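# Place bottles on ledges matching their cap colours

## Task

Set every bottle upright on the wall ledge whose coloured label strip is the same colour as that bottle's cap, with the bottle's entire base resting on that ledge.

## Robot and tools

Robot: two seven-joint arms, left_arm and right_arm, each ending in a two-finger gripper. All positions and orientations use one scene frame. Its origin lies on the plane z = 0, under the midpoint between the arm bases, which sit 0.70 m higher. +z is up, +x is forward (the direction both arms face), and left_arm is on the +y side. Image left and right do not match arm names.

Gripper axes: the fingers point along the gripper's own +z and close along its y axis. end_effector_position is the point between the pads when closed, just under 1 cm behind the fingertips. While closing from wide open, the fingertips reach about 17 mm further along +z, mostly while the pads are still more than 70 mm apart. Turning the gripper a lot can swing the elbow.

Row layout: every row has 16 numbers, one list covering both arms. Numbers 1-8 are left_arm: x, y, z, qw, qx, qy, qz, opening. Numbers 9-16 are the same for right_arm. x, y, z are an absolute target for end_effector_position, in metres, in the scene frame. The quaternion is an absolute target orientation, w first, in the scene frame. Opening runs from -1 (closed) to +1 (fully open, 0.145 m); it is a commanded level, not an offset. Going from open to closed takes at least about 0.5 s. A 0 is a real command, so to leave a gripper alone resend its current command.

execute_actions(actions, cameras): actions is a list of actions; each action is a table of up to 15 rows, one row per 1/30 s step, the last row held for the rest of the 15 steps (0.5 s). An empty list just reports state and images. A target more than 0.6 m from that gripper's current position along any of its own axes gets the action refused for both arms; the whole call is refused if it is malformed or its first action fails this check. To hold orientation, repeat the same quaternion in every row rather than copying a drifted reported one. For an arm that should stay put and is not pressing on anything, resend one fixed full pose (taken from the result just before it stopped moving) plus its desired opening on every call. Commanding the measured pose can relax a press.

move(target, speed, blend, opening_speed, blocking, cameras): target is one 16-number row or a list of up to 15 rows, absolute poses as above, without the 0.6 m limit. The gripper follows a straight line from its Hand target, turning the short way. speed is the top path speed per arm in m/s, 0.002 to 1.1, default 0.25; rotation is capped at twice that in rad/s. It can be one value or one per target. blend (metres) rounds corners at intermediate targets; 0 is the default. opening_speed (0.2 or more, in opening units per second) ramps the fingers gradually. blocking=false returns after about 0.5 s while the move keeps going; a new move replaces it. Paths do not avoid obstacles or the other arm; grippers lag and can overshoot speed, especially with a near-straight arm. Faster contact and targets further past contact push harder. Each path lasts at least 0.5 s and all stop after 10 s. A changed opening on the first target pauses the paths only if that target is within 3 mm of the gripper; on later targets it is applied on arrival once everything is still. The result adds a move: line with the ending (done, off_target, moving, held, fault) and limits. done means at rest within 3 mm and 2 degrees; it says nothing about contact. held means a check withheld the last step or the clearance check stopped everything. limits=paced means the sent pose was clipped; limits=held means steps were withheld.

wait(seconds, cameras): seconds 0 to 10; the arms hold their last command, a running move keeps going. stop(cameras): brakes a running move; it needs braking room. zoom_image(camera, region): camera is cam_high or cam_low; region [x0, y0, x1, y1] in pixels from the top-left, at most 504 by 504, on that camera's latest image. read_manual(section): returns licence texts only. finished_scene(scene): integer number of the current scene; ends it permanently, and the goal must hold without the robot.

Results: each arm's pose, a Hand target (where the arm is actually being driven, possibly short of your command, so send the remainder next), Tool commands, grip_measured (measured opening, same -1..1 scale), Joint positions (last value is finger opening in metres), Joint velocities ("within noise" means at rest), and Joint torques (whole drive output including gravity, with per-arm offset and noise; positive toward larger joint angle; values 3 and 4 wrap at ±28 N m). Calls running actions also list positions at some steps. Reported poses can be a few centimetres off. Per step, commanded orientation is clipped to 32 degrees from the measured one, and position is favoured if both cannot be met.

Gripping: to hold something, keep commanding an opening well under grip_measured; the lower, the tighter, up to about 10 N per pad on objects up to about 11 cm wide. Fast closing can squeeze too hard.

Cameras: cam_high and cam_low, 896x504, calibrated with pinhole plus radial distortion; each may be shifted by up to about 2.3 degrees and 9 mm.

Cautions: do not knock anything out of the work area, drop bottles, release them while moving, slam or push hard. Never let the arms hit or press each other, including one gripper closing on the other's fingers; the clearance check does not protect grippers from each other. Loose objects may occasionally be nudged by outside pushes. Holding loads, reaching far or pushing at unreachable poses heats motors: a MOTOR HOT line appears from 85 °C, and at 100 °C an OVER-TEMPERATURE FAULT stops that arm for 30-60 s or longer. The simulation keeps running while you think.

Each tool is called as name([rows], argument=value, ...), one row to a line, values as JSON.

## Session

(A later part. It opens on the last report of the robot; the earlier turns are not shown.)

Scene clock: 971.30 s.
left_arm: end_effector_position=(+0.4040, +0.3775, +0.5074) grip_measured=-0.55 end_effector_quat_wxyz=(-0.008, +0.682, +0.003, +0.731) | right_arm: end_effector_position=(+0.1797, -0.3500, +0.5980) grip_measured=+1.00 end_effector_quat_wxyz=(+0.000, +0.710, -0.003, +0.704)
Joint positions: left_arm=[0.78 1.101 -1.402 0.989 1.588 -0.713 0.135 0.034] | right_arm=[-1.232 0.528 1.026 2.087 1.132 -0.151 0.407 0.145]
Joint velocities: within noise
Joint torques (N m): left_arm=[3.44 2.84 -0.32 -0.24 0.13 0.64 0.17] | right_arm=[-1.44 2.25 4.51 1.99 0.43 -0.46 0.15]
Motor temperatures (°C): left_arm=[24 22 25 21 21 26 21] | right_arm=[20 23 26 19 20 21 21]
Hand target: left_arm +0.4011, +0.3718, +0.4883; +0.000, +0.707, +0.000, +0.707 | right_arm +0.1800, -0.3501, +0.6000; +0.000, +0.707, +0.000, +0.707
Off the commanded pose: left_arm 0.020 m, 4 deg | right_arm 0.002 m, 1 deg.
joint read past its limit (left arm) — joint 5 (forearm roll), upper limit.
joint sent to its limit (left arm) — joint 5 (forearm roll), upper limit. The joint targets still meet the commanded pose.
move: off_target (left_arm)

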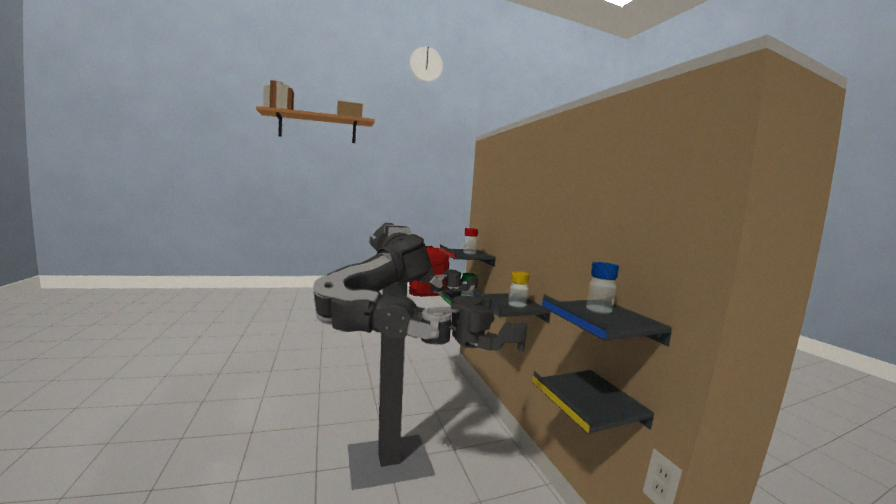

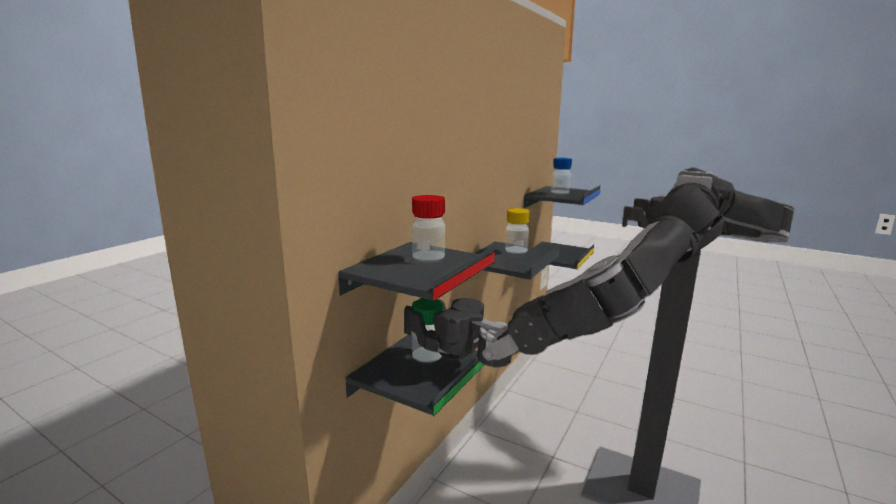

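move([
  [0.402,0.374,0.506,0,0.7,0,0.714,-1,0.18,-0.35,0.6,0,0.7071,0,0.7071,1],
  [0.402,0.374,0.506,0,0.7,0,0.714,1,0.18,-0.35,0.6,0,0.7071,0,0.7071,1],
  [0.25,0.372,0.51,0,0.7071,0,0.7071,1,0.18,-0.35,0.6,0,0.7071,0,0.7071,1],
], speed=[0.05,0.05,0.09], opening_speed=0.8)

zoom_image(camera="cam_low", region=[340, 250, 560, 420])

zoom_image(camera="cam_high", region=[430, 230, 560, 330])

Scene clock: 987.87 s.
left_arm: end_effector_position=(+0.2494, +0.3735, +0.5089) grip_measured=+1.00 end_effector_quat_wxyz=(-0.002, +0.708, +0.003, +0.706) | right_arm: end_effector_position=(+0.1797, -0.3500, +0.5980) grip_measured=+1.00 end_effector_quat_wxyz=(+0.000, +0.710, -0.003, +0.704)
Joint positions: left_arm=[-1.093 1.225 0.306 1.622 1.297 -0.783 0.069 0.145] | right_arm=[-1.232 0.528 1.026 2.087 1.132 -0.151 0.407 0.145]
Joint velocities: within noise
Joint torques (N m): left_arm=[1.12 4.07 2.78 1.84 0.1 -0.68 0.23] | right_arm=[-1.44 2.23 4.56 1.88 0.43 -0.49 0.15]
Motor temperatures (°C): left_arm=[24 22 25 21 21 26 21] | right_arm=[20 23 26 19 20 21 21]
Hand target: left_arm +0.2500, +0.3720, +0.5099; +0.000, +0.707, +0.000, +0.707 | right_arm +0.1800, -0.3501, +0.6000; +0.000, +0.707, +0.000, +0.707
Off the commanded pose: left_arm 0.002 m, 1 deg | right_arm 0.002 m, 1 deg.
move: done

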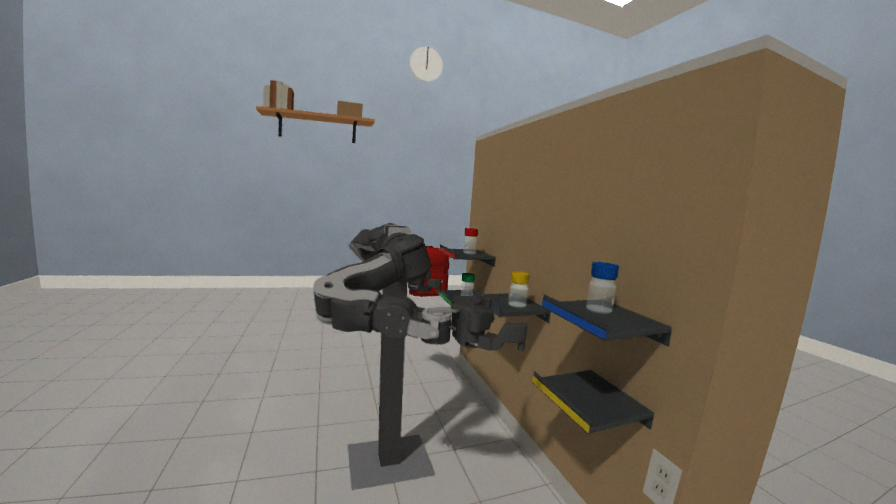

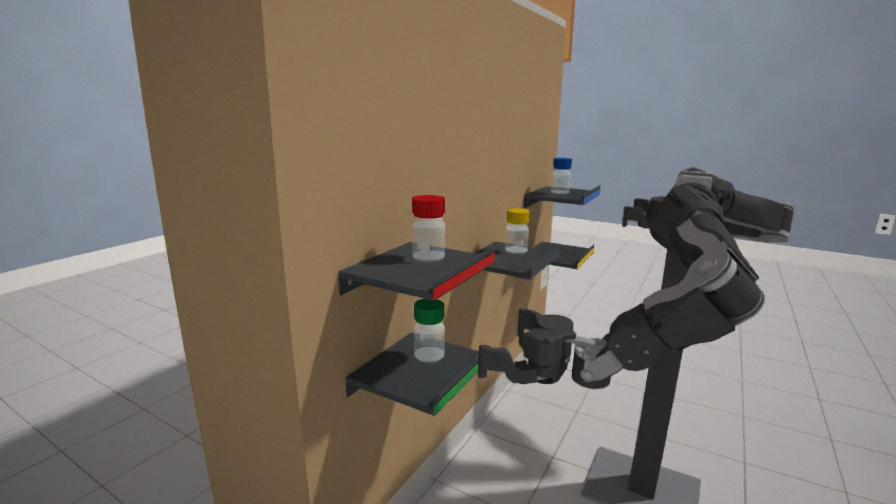

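Scaled by 2.291 from the camera's 896x504 image, which has a finer 1280x720 frame.

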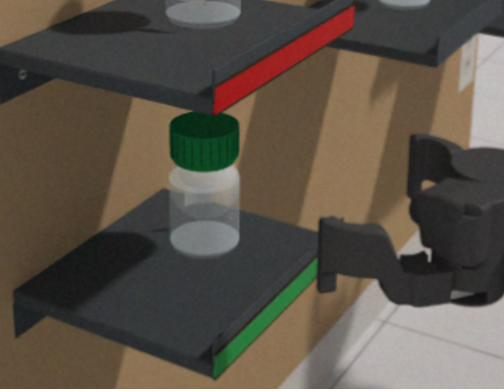

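Scaled by 3.877 from the camera's 896x504 image, which has a finer 1280x720 frame.

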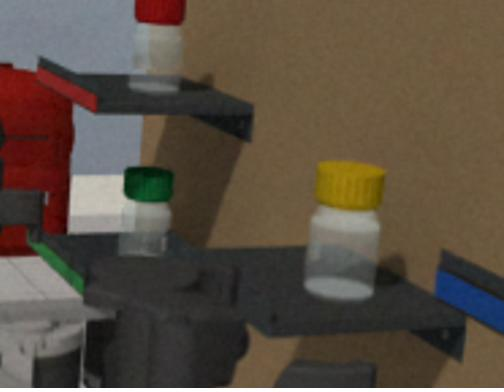

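move([
  [0.25,0.372,0.51,0,0.7071,0,0.7071,1,0.22,-0.3,0.46,0,0.7071,0,0.7071,0.5],
  [0.25,0.372,0.51,0,0.7071,0,0.7071,1,0.25,-0.12,0.45,-0.0923,0.701,0.0923,0.701,0.5],
  [0.25,0.372,0.51,0,0.7071,0,0.7071,1,0.25,-0.1,0.6,-0.0923,0.701,0.0923,0.701,0.5],
  [0.25,0.372,0.51,0,0.7071,0,0.7071,1,0.3,-0.055,0.6,-0.0923,0.701,0.0923,0.701,0.5],
], speed=0.25)

zoom_image(camera="cam_low", region=[460, 170, 620, 290])

zoom_image(camera="cam_high", region=[430, 230, 570, 340])

Scene clock: 1010.57 s.
left_arm: end_effector_position=(+0.2494, +0.3735, +0.5089) grip_measured=+1.00 end_effector_quat_wxyz=(-0.002, +0.708, +0.003, +0.706) | right_arm: end_effector_position=(+0.2994, -0.0540, +0.6015) grip_measured=+0.50 end_effector_quat_wxyz=(-0.095, +0.698, +0.094, +0.703)
Joint positions: left_arm=[-1.093 1.225 0.306 1.622 1.297 -0.783 0.069 0.145] | right_arm=[-0.13 -0.017 -0.345 2.288 -0.071 0.593 -0.032 0.112]
Joint velocities: within noise
Joint torques (N m): left_arm=[1.15 4.07 2.77 1.84 0.1 -0.67 0.23] | right_arm=[2.18 -1.38 -0.12 3.4 0.02 -0.33 -0.11]
Motor temperatures (°C): left_arm=[23 22 25 21 21 26 21] | right_arm=[20 23 26 19 20 21 21]
Hand target: left_arm +0.2500, +0.3720, +0.5099; +0.000, +0.707, +0.000, +0.707 | right_arm +0.2999, -0.0549, +0.6000; -0.092, +0.701, +0.092, +0.701
Off the commanded pose: left_arm 0.002 m, 1 deg | right_arm 0.002 m, 1 deg.
move: done

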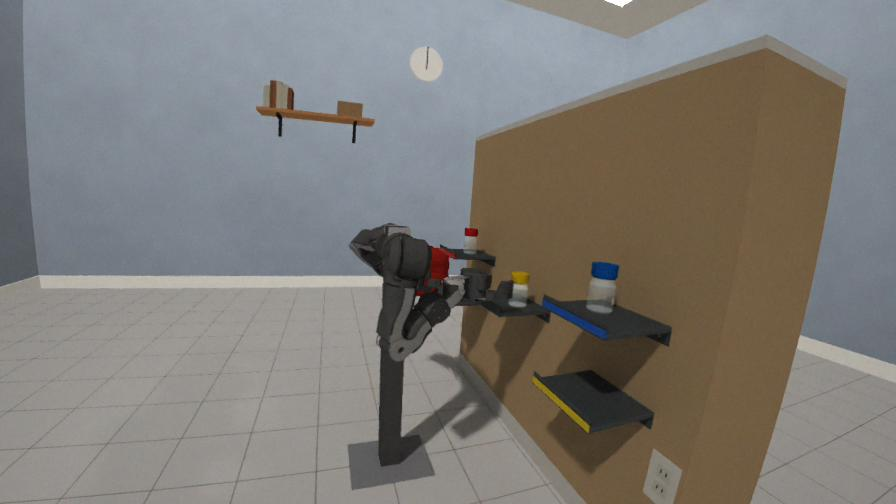

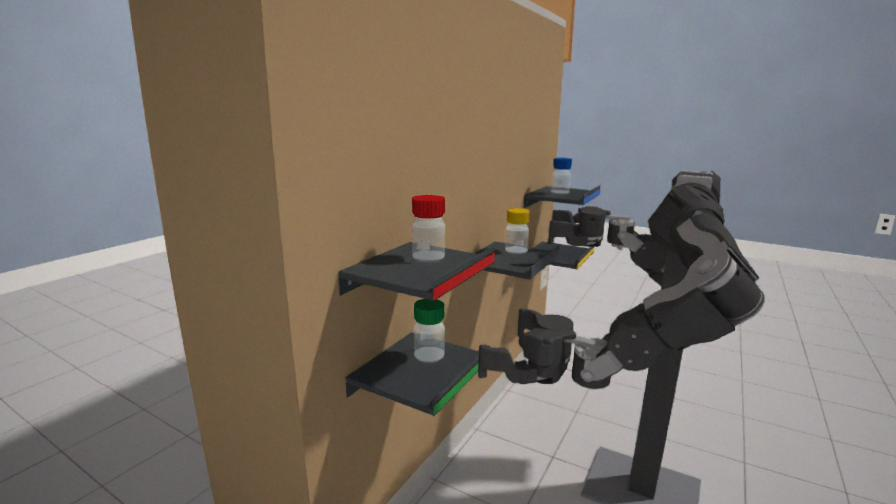

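Scaled by 3.150 from the camera's 896x504 image, which has a finer 1280x720 frame.

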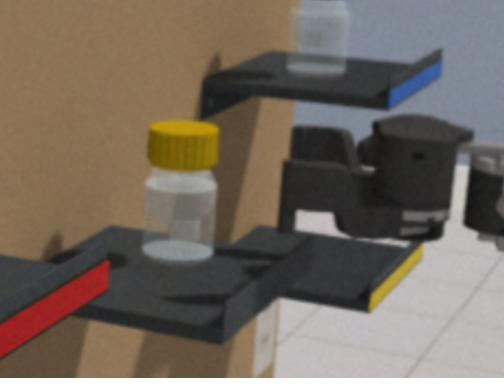

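Scaled by 3.600 from the camera's 896x504 image, which has a finer 1280x720 frame.

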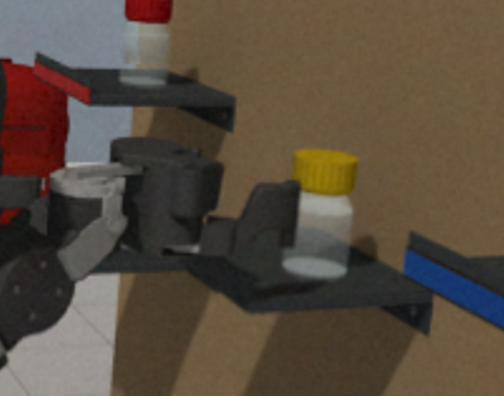

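move([
  [0.25,0.372,0.51,0,0.7071,0,0.7071,1,0.3,-0.055,0.596,-0.0923,0.701,0.0923,0.701,1],
  [0.25,0.372,0.51,0,0.7071,0,0.7071,1,0.36,-0.039,0.596,-0.0923,0.701,0.0923,0.701,1],
], speed=0.1)

zoom_image(camera="cam_low", region=[460, 170, 620, 290])

zoom_image(camera="cam_high", region=[430, 230, 570, 340])

Scene clock: 1021.80 s.
left_arm: end_effector_position=(+0.2494, +0.3735, +0.5089) grip_measured=+1.00 end_effector_quat_wxyz=(-0.002, +0.708, +0.003, +0.706) | right_arm: end_effector_position=(+0.3600, -0.0385, +0.5965) grip_measured=+1.00 end_effector_quat_wxyz=(-0.092, +0.701, +0.093, +0.701)
Joint positions: left_arm=[-1.093 1.225 0.306 1.622 1.297 -0.783 0.069 0.145] | right_arm=[0.131 -0.09 -0.315 1.992 -0.055 0.574 -0.032 0.145]
Joint velocities: within noise
Joint torques (N m): left_arm=[1.15 4.07 2.77 1.83 0.11 -0.67 0.23] | right_arm=[3.42 -1.78 -0.06 3.75 0.17 -0.54 0.01]
Motor temperatures (°C): left_arm=[22 22 25 21 21 26 21] | right_arm=[20 22 25 20 20 21 21]
Hand target: left_arm +0.2500, +0.3720, +0.5099; +0.000, +0.707, +0.000, +0.707 | right_arm +0.3600, -0.0389, +0.5960; -0.092, +0.701, +0.092, +0.701
Off the commanded pose: left_arm 0.002 m, 1 deg | right_arm 0.001 m, 0 deg.
move: done

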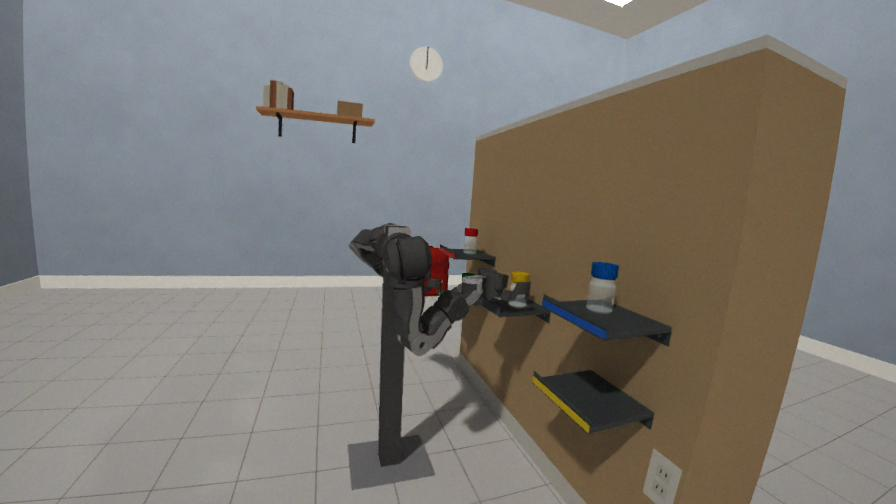

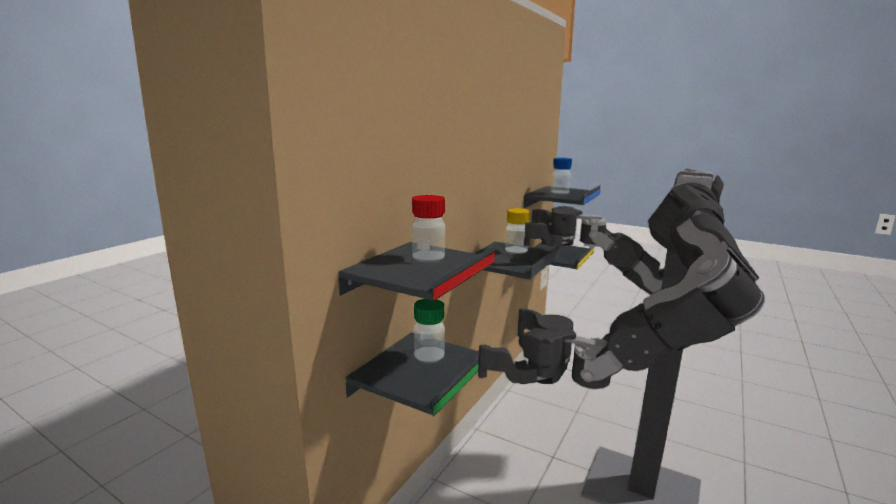

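Scaled by 3.150 from the camera's 896x504 image, which has a finer 1280x720 frame.

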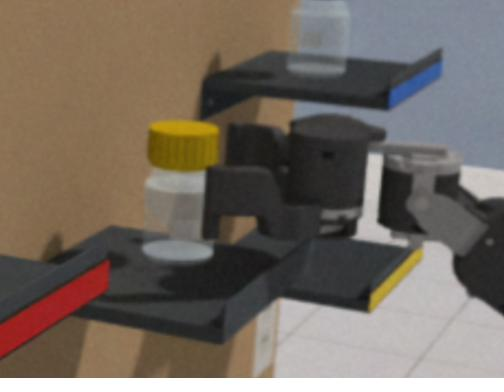

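Scaled by 3.600 from the camera's 896x504 image, which has a finer 1280x720 frame.

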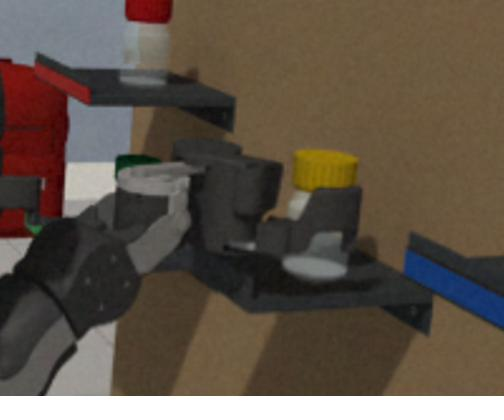

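move([
  [0.25,0.372,0.51,0,0.7071,0,0.7071,1,0.402,-0.028,0.593,-0.0923,0.701,0.0923,0.701,1],
  [0.25,0.372,0.51,0,0.7071,0,0.7071,1,0.402,-0.028,0.593,-0.0923,0.701,0.0923,0.701,-1],
], speed=0.07, opening_speed=1)

zoom_image(camera="cam_low", region=[460, 170, 620, 290])

zoom_image(camera="cam_high", region=[430, 230, 570, 340])

Scene clock: 1031.93 s.
left_arm: end_effector_position=(+0.2494, +0.3735, +0.5089) grip_measured=+1.00 end_effector_quat_wxyz=(-0.002, +0.708, +0.003, +0.706) | right_arm: end_effector_position=(+0.4019, -0.0280, +0.5933) grip_measured=-0.55 end_effector_quat_wxyz=(-0.091, +0.701, +0.093, +0.701)
Joint positions: left_arm=[-1.093 1.225 0.306 1.622 1.297 -0.783 0.069 0.145] | right_arm=[0.297 -0.129 -0.29 1.76 -0.042 0.511 -0.033 0.034]
Joint velocities: within noise
Joint torques (N m): left_arm=[1.12 4.07 2.77 1.83 0.11 -0.67 0.23] | right_arm=[4.89 -2.2 -0.14 3.74 0.19 -0.54 0.04]
Motor temperatures (°C): left_arm=[22 22 25 21 21 26 21] | right_arm=[21 22 25 20 20 21 21]
Hand target: left_arm +0.2500, +0.3720, +0.5099; +0.000, +0.707, +0.000, +0.707 | right_arm +0.4020, -0.0280, +0.5929; -0.092, +0.701, +0.092, +0.701
Off the commanded pose: left_arm 0.002 m, 1 deg | right_arm 0.000 m, 0 deg.
move: done

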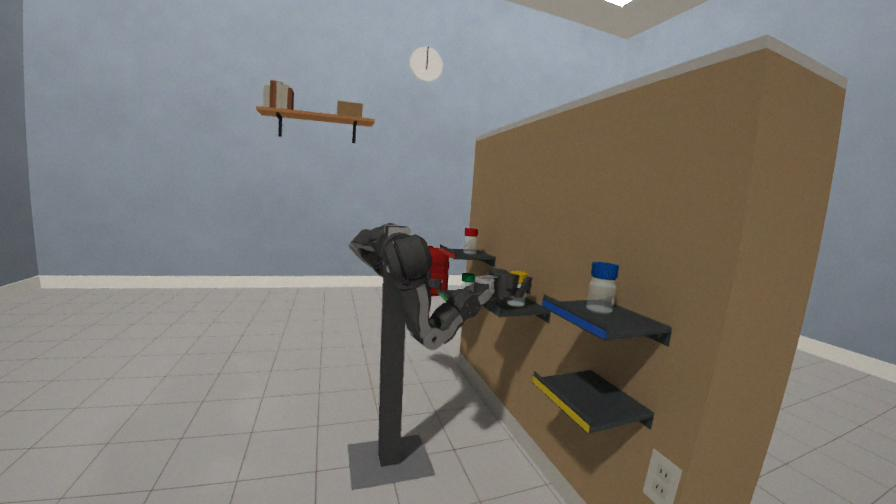

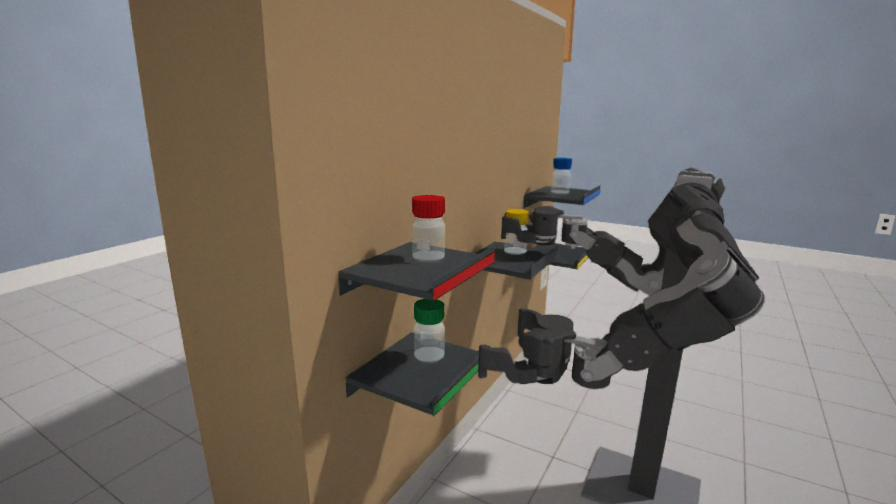

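Scaled by 3.150 from the camera's 896x504 image, which has a finer 1280x720 frame.

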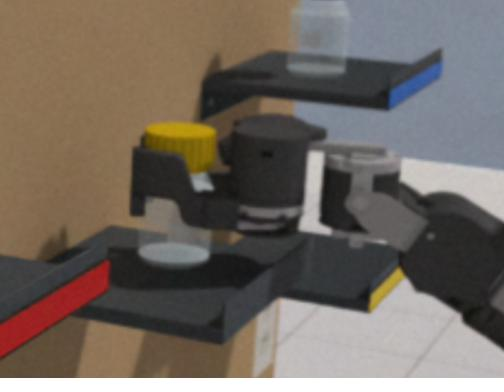

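Scaled by 3.600 from the camera's 896x504 image, which has a finer 1280x720 frame.

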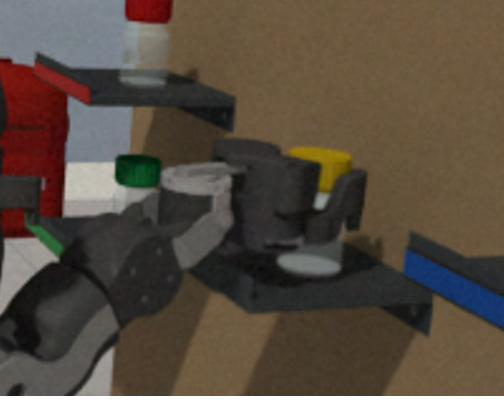

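move([
  [0.25,0.372,0.51,0,0.7071,0,0.7071,1,0.4,-0.03,0.65,-0.0923,0.701,0.0923,0.701,-1],
  [0.25,0.372,0.51,0,0.7071,0,0.7071,1,0.35,-0.075,0.69,0,0.7071,0,0.7071,-1],
  [0.25,0.372,0.51,0,0.7071,0,0.7071,1,0.27,-0.085,0.66,0,0.7071,0,0.7071,-1],
  [0.25,0.372,0.51,0,0.7071,0,0.7071,1,0.25,-0.12,0.56,-0.0923,0.69,0.0923,0.71,-1],
], speed=[0.1,0.15,0.15,0.2], cameras=["cam_high"])

Scene clock: 1050.27 s.
left_arm: end_effector_position=(+0.2494, +0.3735, +0.5089) grip_measured=+1.00 end_effector_quat_wxyz=(-0.002, +0.708, +0.003, +0.706) | right_arm: end_effector_position=(+0.2502, -0.1211, +0.5570) grip_measured=-0.56 end_effector_quat_wxyz=(-0.089, +0.696, +0.091, +0.706)
Joint positions: left_arm=[-1.093 1.225 0.306 1.622 1.297 -0.783 0.069 0.145] | right_arm=[-0.563 0.369 -0.111 2.344 0.243 0.134 -0.079 0.034]
Joint velocities: within noise
Joint torques (N m): left_arm=[1.15 4.05 2.77 1.83 0.11 -0.67 0.23] | right_arm=[0.65 1.38 0.51 4.74 0.1 -0.8 0.16]
Motor temperatures (°C): left_arm=[22 23 25 21 21 26 21] | right_arm=[21 22 24 20 20 21 21]
Hand target: left_arm +0.2500, +0.3720, +0.5099; +0.000, +0.707, +0.000, +0.707 | right_arm +0.2500, -0.1200, +0.5600; -0.092, +0.691, +0.092, +0.711
Off the commanded pose: left_arm 0.002 m, 1 deg | right_arm 0.003 m, 1 deg.
move: done
Images, in order (width x height): cam_high 896x504.

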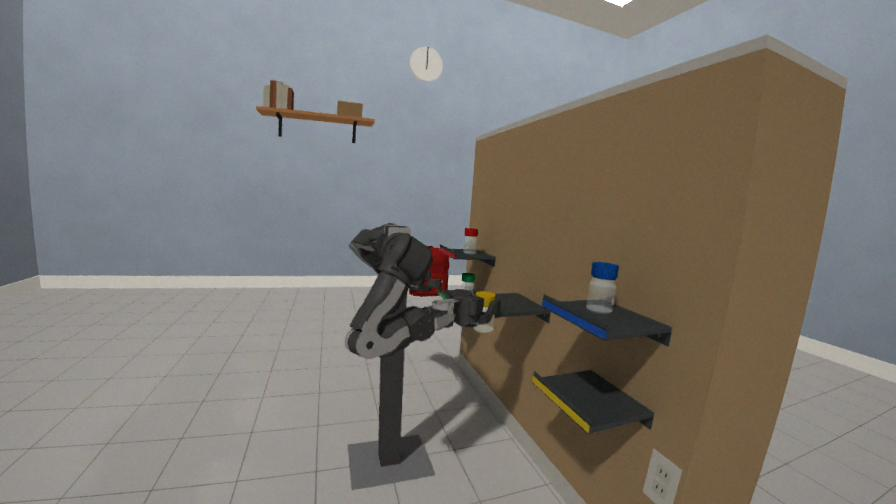

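move([
  [0.25,0.372,0.51,0,0.7071,0,0.7071,1,0.25,-0.12,0.5,-0.0923,0.701,0.0923,0.701,-1],
  [0.25,0.372,0.51,0,0.7071,0,0.7071,1,0.25,-0.1,0.68,-0.0923,0.73,0.0923,0.67,-1],
  [0.25,0.372,0.51,0,0.7071,0,0.7071,1,0.285,-0.07,0.68,0,0.7431,0,0.6691,-1],
  [0.25,0.372,0.51,0,0.7071,0,0.7071,1,0.37,-0.075,0.68,0,0.7431,0,0.6691,-1],
  [0.25,0.372,0.51,0,0.7071,0,0.7071,1,0.27,-0.085,0.645,0,0.7071,0,0.7071,-1],
  [0.25,0.372,0.51,0,0.7071,0,0.7071,1,0.25,-0.12,0.56,-0.0923,0.69,0.0923,0.71,-1],
], speed=0.23, cameras=["cam_high"])

Scene clock: 1063.13 s.
left_arm: end_effector_position=(+0.2494, +0.3735, +0.5089) grip_measured=+1.00 end_effector_quat_wxyz=(-0.002, +0.708, +0.003, +0.706) | right_arm: end_effector_position=(+0.2502, -0.1214, +0.5574) grip_measured=-0.56 end_effector_quat_wxyz=(-0.089, +0.696, +0.091, +0.707)
Joint positions: left_arm=[-1.093 1.225 0.306 1.622 1.297 -0.783 0.069 0.145] | right_arm=[-0.57 0.308 -0.081 2.345 0.21 0.148 -0.018 0.033]
Joint velocities: within noise
Joint torques (N m): left_arm=[1.15 4.07 2.77 1.83 0.11 -0.67 0.23] | right_arm=[0.7 1.2 0.27 4.51 0.15 -0.77 0.16]
Motor temperatures (°C): left_arm=[22 23 26 21 21 26 21] | right_arm=[21 22 24 21 20 21 21]
Hand target: left_arm +0.2500, +0.3720, +0.5099; +0.000, +0.707, +0.000, +0.707 | right_arm +0.2500, -0.1200, +0.5600; -0.092, +0.691, +0.092, +0.711
Off the commanded pose: left_arm 0.002 m, 1 deg | right_arm 0.003 m, 1 deg.
move: done; limits=paced
Images, in order (width x height): cam_high 896x504.

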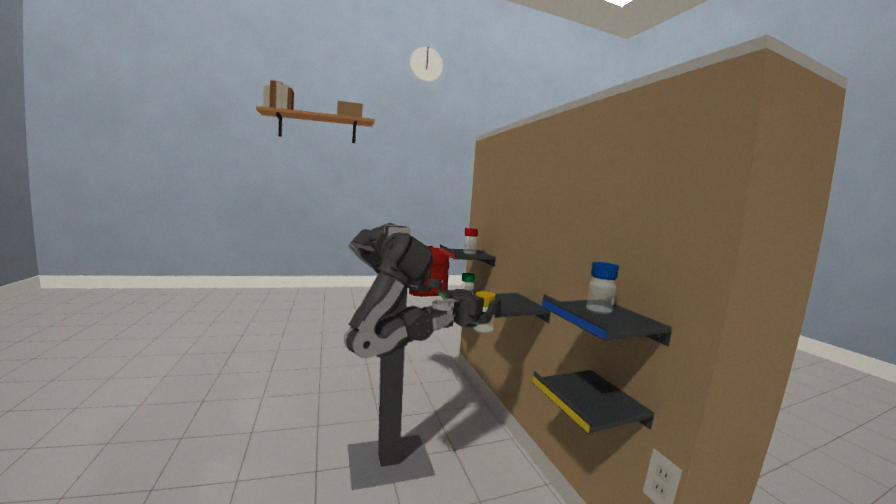

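move([
  [0.25,0.372,0.51,0,0.7071,0,0.7071,1,0.25,-0.22,0.47,0,0.7071,0,0.7071,-1],
  [0.25,0.372,0.51,0,0.7071,0,0.7071,1,0.255,-0.34,0.49,0,0.7071,0,0.7071,-1],
  [0.25,0.372,0.51,0,0.7071,0,0.7071,1,0.265,-0.36,0.516,0,0.7071,0,0.7071,-1],
  [0.25,0.372,0.51,0,0.7071,0,0.7071,1,0.33,-0.365,0.518,0,0.7071,0,0.7071,-1],
], speed=[0.2,0.2,0.15,0.1])

zoom_image(camera="cam_high", region=[460, 280, 680, 440])

Scene clock: 1078.53 s.
left_arm: end_effector_position=(+0.2494, +0.3735, +0.5089) grip_measured=+1.00 end_effector_quat_wxyz=(-0.002, +0.708, +0.003, +0.706) | right_arm: end_effector_position=(+0.3298, -0.3647, +0.5176) grip_measured=-0.56 end_effector_quat_wxyz=(-0.001, +0.708, +0.001, +0.706)
Joint positions: left_arm=[-1.093 1.225 0.306 1.622 1.297 -0.783 0.069 0.145] | right_arm=[-0.238 0.731 0.322 1.473 0.764 -0.087 0.307 0.033]
Joint velocities: within noise
Joint torques (N m): left_arm=[1.12 4.05 2.77 1.83 0.11 -0.67 0.23] | right_arm=[2.68 6.26 3.28 3.23 0.31 -0.48 -0.01]
Motor temperatures (°C): left_arm=[22 23 26 21 21 26 21] | right_arm=[20 23 24 21 20 21 21]
Hand target: left_arm +0.2500, +0.3720, +0.5099; +0.000, +0.707, +0.000, +0.707 | right_arm +0.3300, -0.3651, +0.5180; +0.000, +0.707, +0.000, +0.707
Off the commanded pose: left_arm 0.002 m, 1 deg | right_arm 0.001 m, 0 deg.
move: done

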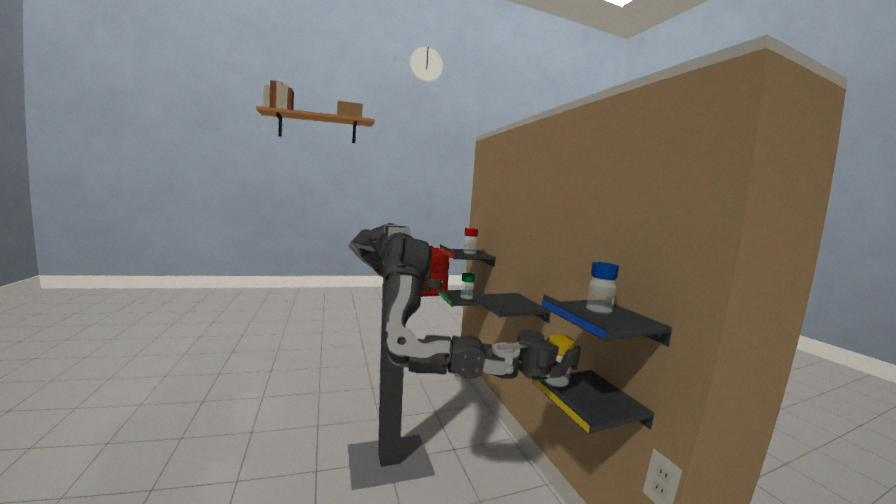

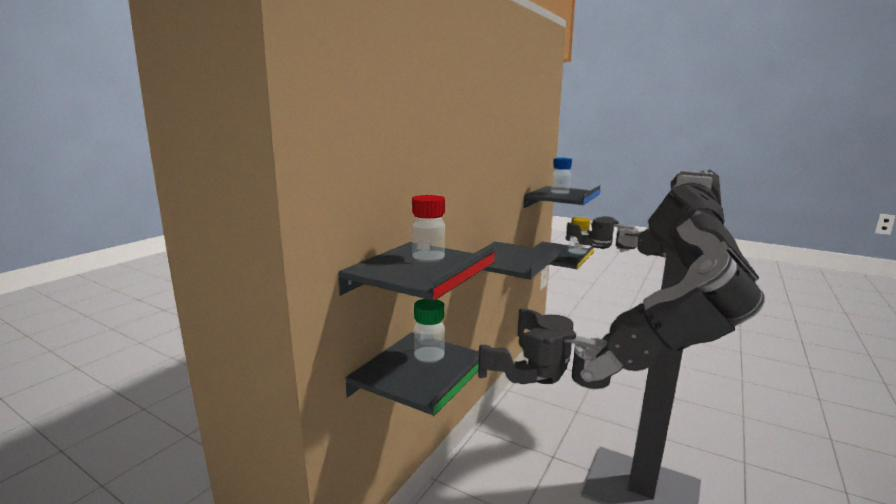

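Scaled by 2.291 from the camera's 896x504 image, which has a finer 1280x720 frame.

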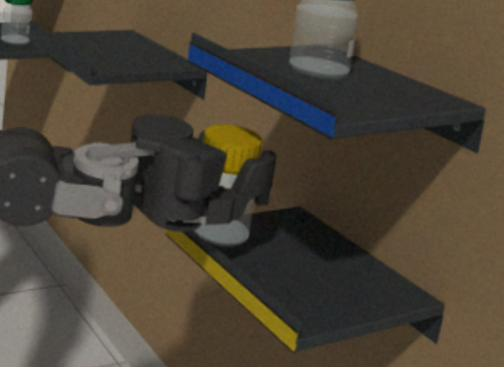

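move([
  [0.25,0.372,0.51,0,0.7071,0,0.7071,1,0.402,-0.378,0.52,0,0.7071,0,0.7071,-1],
  [0.25,0.372,0.51,0,0.7071,0,0.7071,1,0.402,-0.378,0.495,0,0.7071,0,0.7071,-1],
  [0.25,0.372,0.51,0,0.7071,0,0.7071,1,0.402,-0.378,0.475,0,0.7071,0,0.7071,-1],
], speed=[0.1,0.06,0.025])

zoom_image(camera="cam_high", region=[480, 310, 680, 440])

zoom_image(camera="cam_low", region=[500, 190, 660, 300])

Scene clock: 1093.60 s.
left_arm: end_effector_position=(+0.2494, +0.3735, +0.5089) grip_measured=+1.00 end_effector_quat_wxyz=(-0.002, +0.708, +0.003, +0.706) | right_arm: end_effector_position=(+0.4044, -0.3812, +0.4970) grip_measured=-0.56 end_effector_quat_wxyz=(+0.004, +0.681, +0.002, +0.733)
Joint positions: left_arm=[-1.093 1.225 0.306 1.622 1.297 -0.783 0.069 0.145] | right_arm=[0.3 0.703 -0.02 0.893 0.719 -0.31 0.42 0.033]
Joint velocities: within noise
Joint torques (N m): left_arm=[1.15 4.07 2.78 1.83 0.11 -0.68 0.23] | right_arm=[1.54 3.92 -0.66 0.73 -0.14 0.66 -0.17]
Motor temperatures (°C): left_arm=[22 23 26 21 21 26 21] | right_arm=[21 23 24 21 20 21 21]
Hand target: left_arm +0.2500, +0.3720, +0.5099; +0.000, +0.707, +0.000, +0.707 | right_arm +0.4010, -0.3778, +0.4753; +0.000, +0.707, +0.000, +0.707
Off the commanded pose: left_arm 0.002 m, 1 deg | right_arm 0.022 m, 4 deg.
move: off_target (right_arm)

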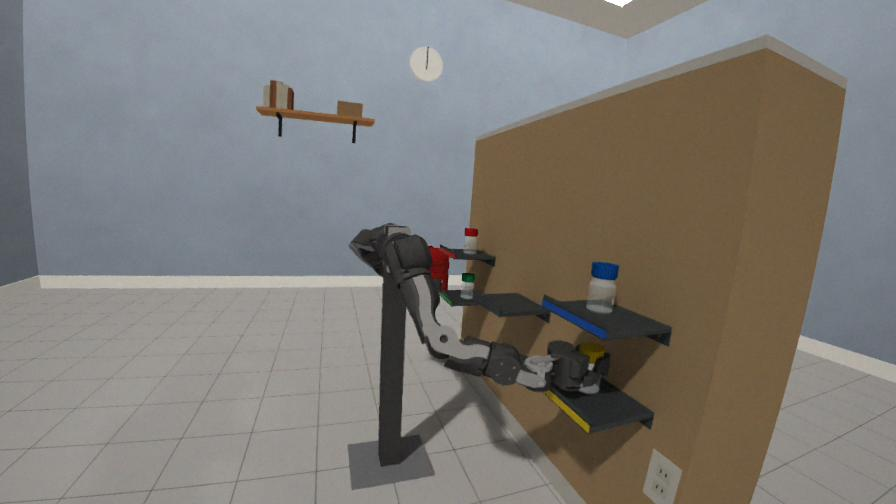

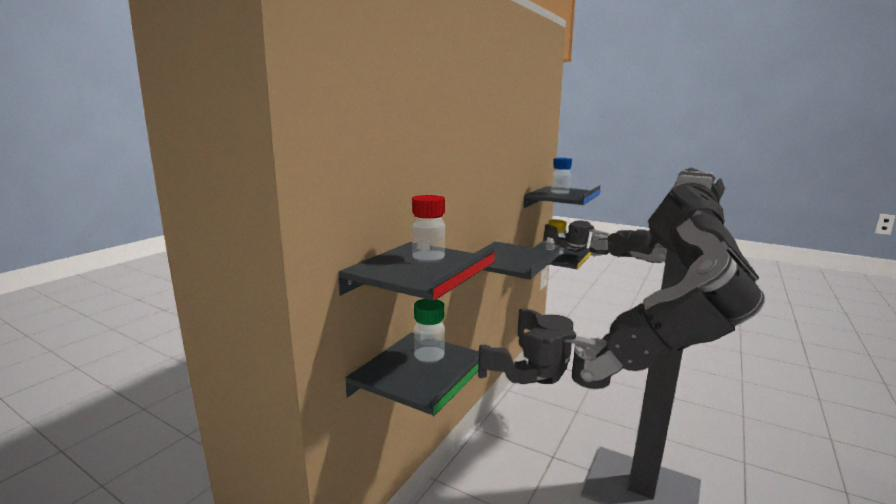

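Scaled by 2.520 from the camera's 896x504 image, which has a finer 1280x720 frame.

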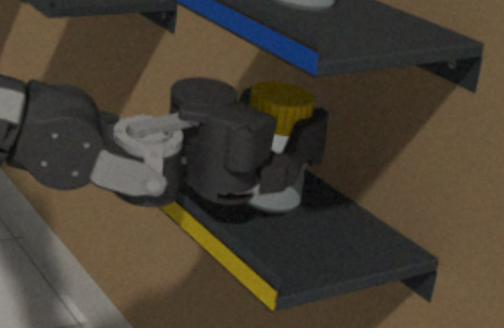

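Scaled by 3.150 from the camera's 896x504 image, which has a finer 1280x720 frame.

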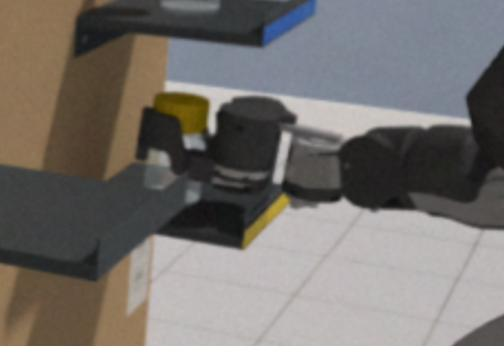

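move([
  [0.25,0.372,0.51,0,0.7071,0,0.7071,1,0.403,-0.379,0.4955,0,0.7,0,0.714,-1],
  [0.25,0.372,0.51,0,0.7071,0,0.7071,1,0.403,-0.379,0.4955,0,0.7,0,0.714,1],
], speed=0.05, opening_speed=0.8, cameras=["cam_high","cam_low"])

zoom_image(camera="cam_high", region=[480, 310, 680, 440])

Scene clock: 1103.33 s.
left_arm: end_effector_position=(+0.2494, +0.3735, +0.5089) grip_measured=+1.00 end_effector_quat_wxyz=(-0.002, +0.708, +0.003, +0.706) | right_arm: end_effector_position=(+0.4034, -0.3785, +0.4962) grip_measured=+1.00 end_effector_quat_wxyz=(+0.000, +0.699, +0.002, +0.715)
Joint positions: left_arm=[-1.093 1.225 0.306 1.622 1.297 -0.783 0.069 0.145] | right_arm=[0.274 0.73 -0.037 0.952 0.738 -0.239 0.387 0.145]
Joint velocities: within noise
Joint torques (N m): left_arm=[1.15 4.07 2.77 1.83 0.1 -0.67 0.23] | right_arm=[4.05 6.69 2.61 3.66 0.37 -0.27 -0.1]
Motor temperatures (°C): left_arm=[22 23 26 21 21 26 21] | right_arm=[21 23 24 20 20 21 21]
Hand target: left_arm +0.2500, +0.3720, +0.5099; +0.000, +0.707, +0.000, +0.707 | right_arm +0.4030, -0.3790, +0.4954; +0.000, +0.700, +0.000, +0.714
Off the commanded pose: left_arm 0.002 m, 1 deg | right_arm 0.001 m, 0 deg.
move: done

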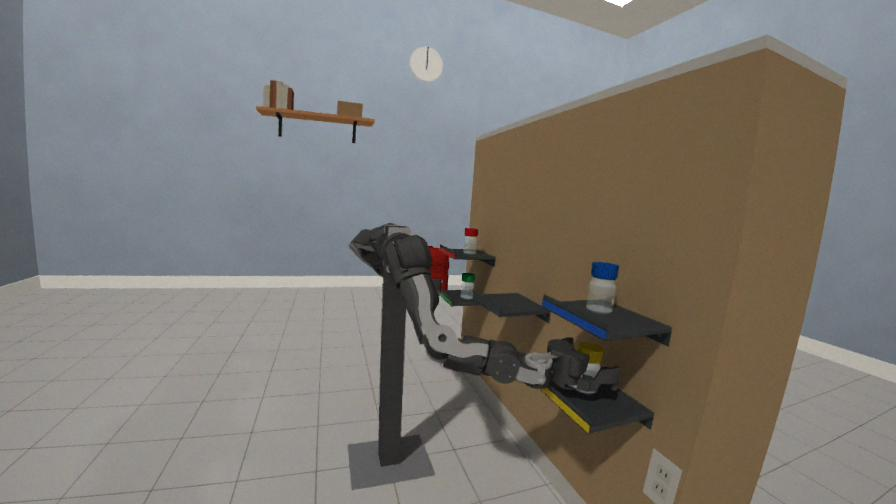

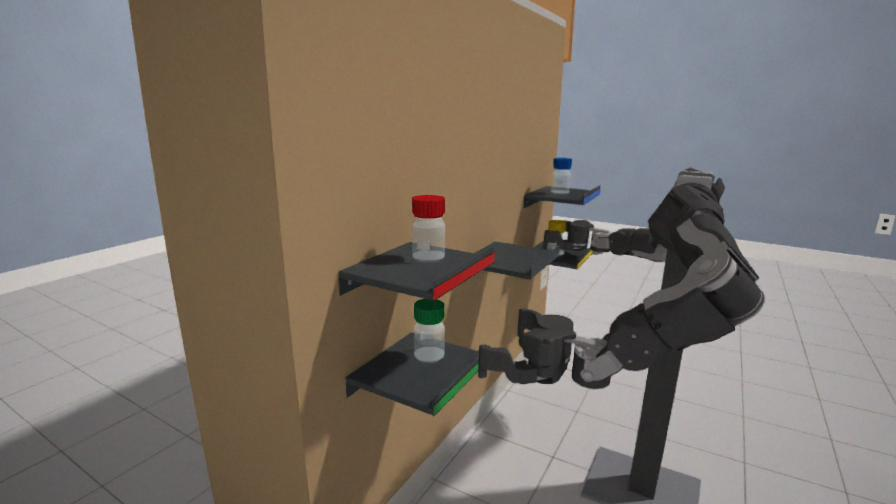

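Scaled by 2.520 from the camera's 896x504 image, which has a finer 1280x720 frame.

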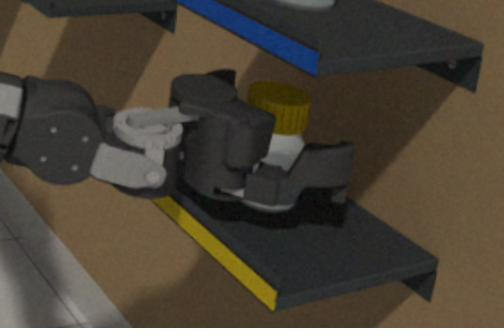

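move(target=[0.25,0.372,0.51,0,0.7071,0,0.7071,1,0.22,-0.375,0.5,0,0.7071,0,0.7071,1], speed=0.1)

zoom_image(camera="cam_high", region=[480, 240, 700, 440])

zoom_image(camera="cam_low", region=[340, 150, 640, 420])

Scene clock: 1111.57 s.
left_arm: end_effector_position=(+0.2494, +0.3735, +0.5089) grip_measured=+1.00 end_effector_quat_wxyz=(-0.002, +0.708, +0.003, +0.706) | right_arm: end_effector_position=(+0.2199, -0.3750, +0.4982) grip_measured=+1.00 end_effector_quat_wxyz=(+0.000, +0.709, -0.002, +0.705)
Joint positions: left_arm=[-1.093 1.225 0.306 1.622 1.297 -0.783 0.069 0.145] | right_arm=[-0.806 0.656 0.571 1.614 0.922 -0.356 0.441 0.145]
Joint velocities: within noise
Joint torques (N m): left_arm=[1.15 4.07 2.77 1.83 0.11 -0.67 0.23] | right_arm=[-0.41 4.71 4.16 2.84 0.42 -0.49 0.16]
Motor temperatures (°C): left_arm=[22 23 26 21 21 26 21] | right_arm=[21 24 24 21 20 21 21]
Hand target: left_arm +0.2500, +0.3720, +0.5099; +0.000, +0.707, +0.000, +0.707 | right_arm +0.2201, -0.3749, +0.5001; +0.000, +0.707, +0.000, +0.707
Off the commanded pose: left_arm 0.002 m, 1 deg | right_arm 0.002 m, 0 deg.
move: done

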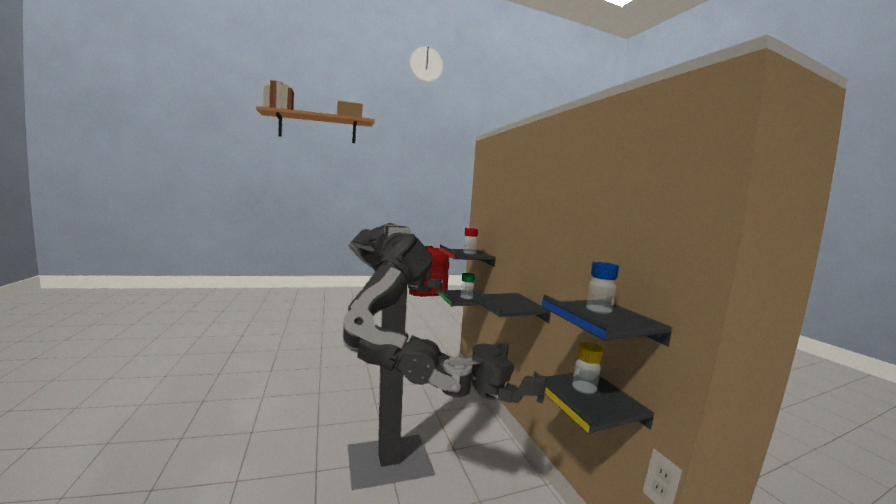

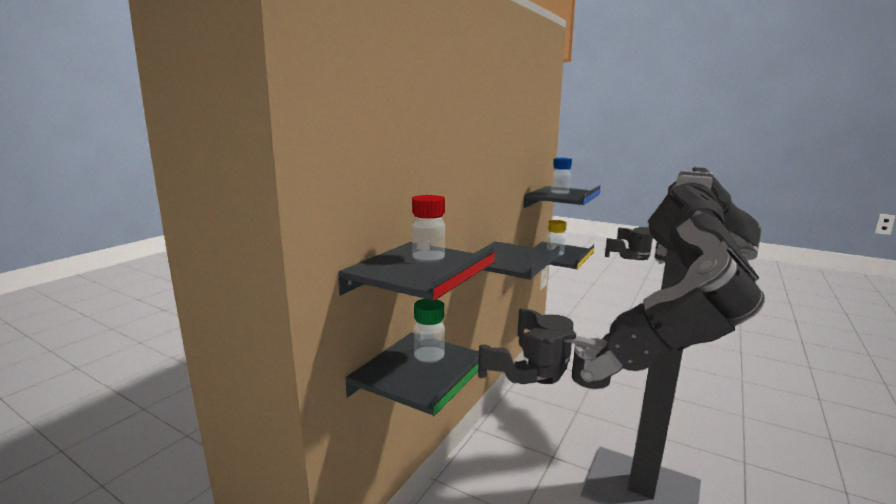

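Scaled by 2.291 from the camera's 896x504 image, which has a finer 1280x720 frame.

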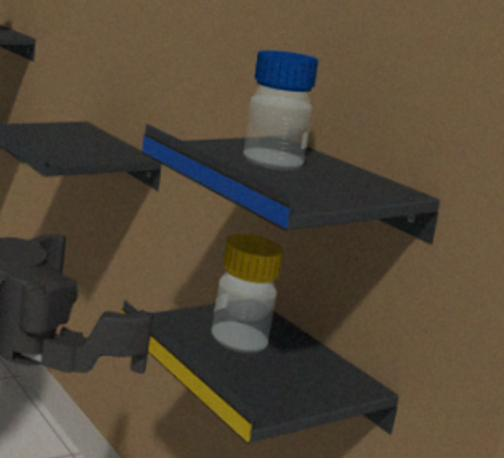

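Scaled by 1.680 from the camera's 896x504 image, which has a finer 1280x720 frame.

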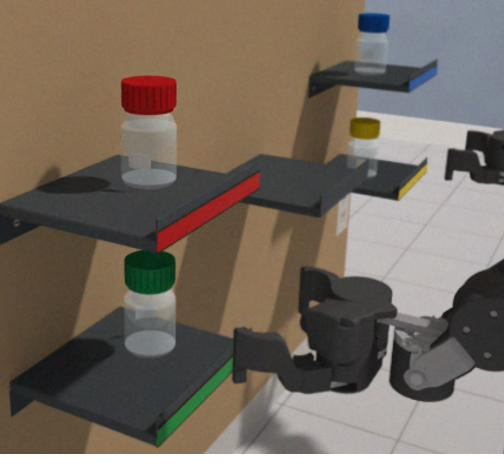

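finished_scene(scene=2)

The scene is finished: the task was done.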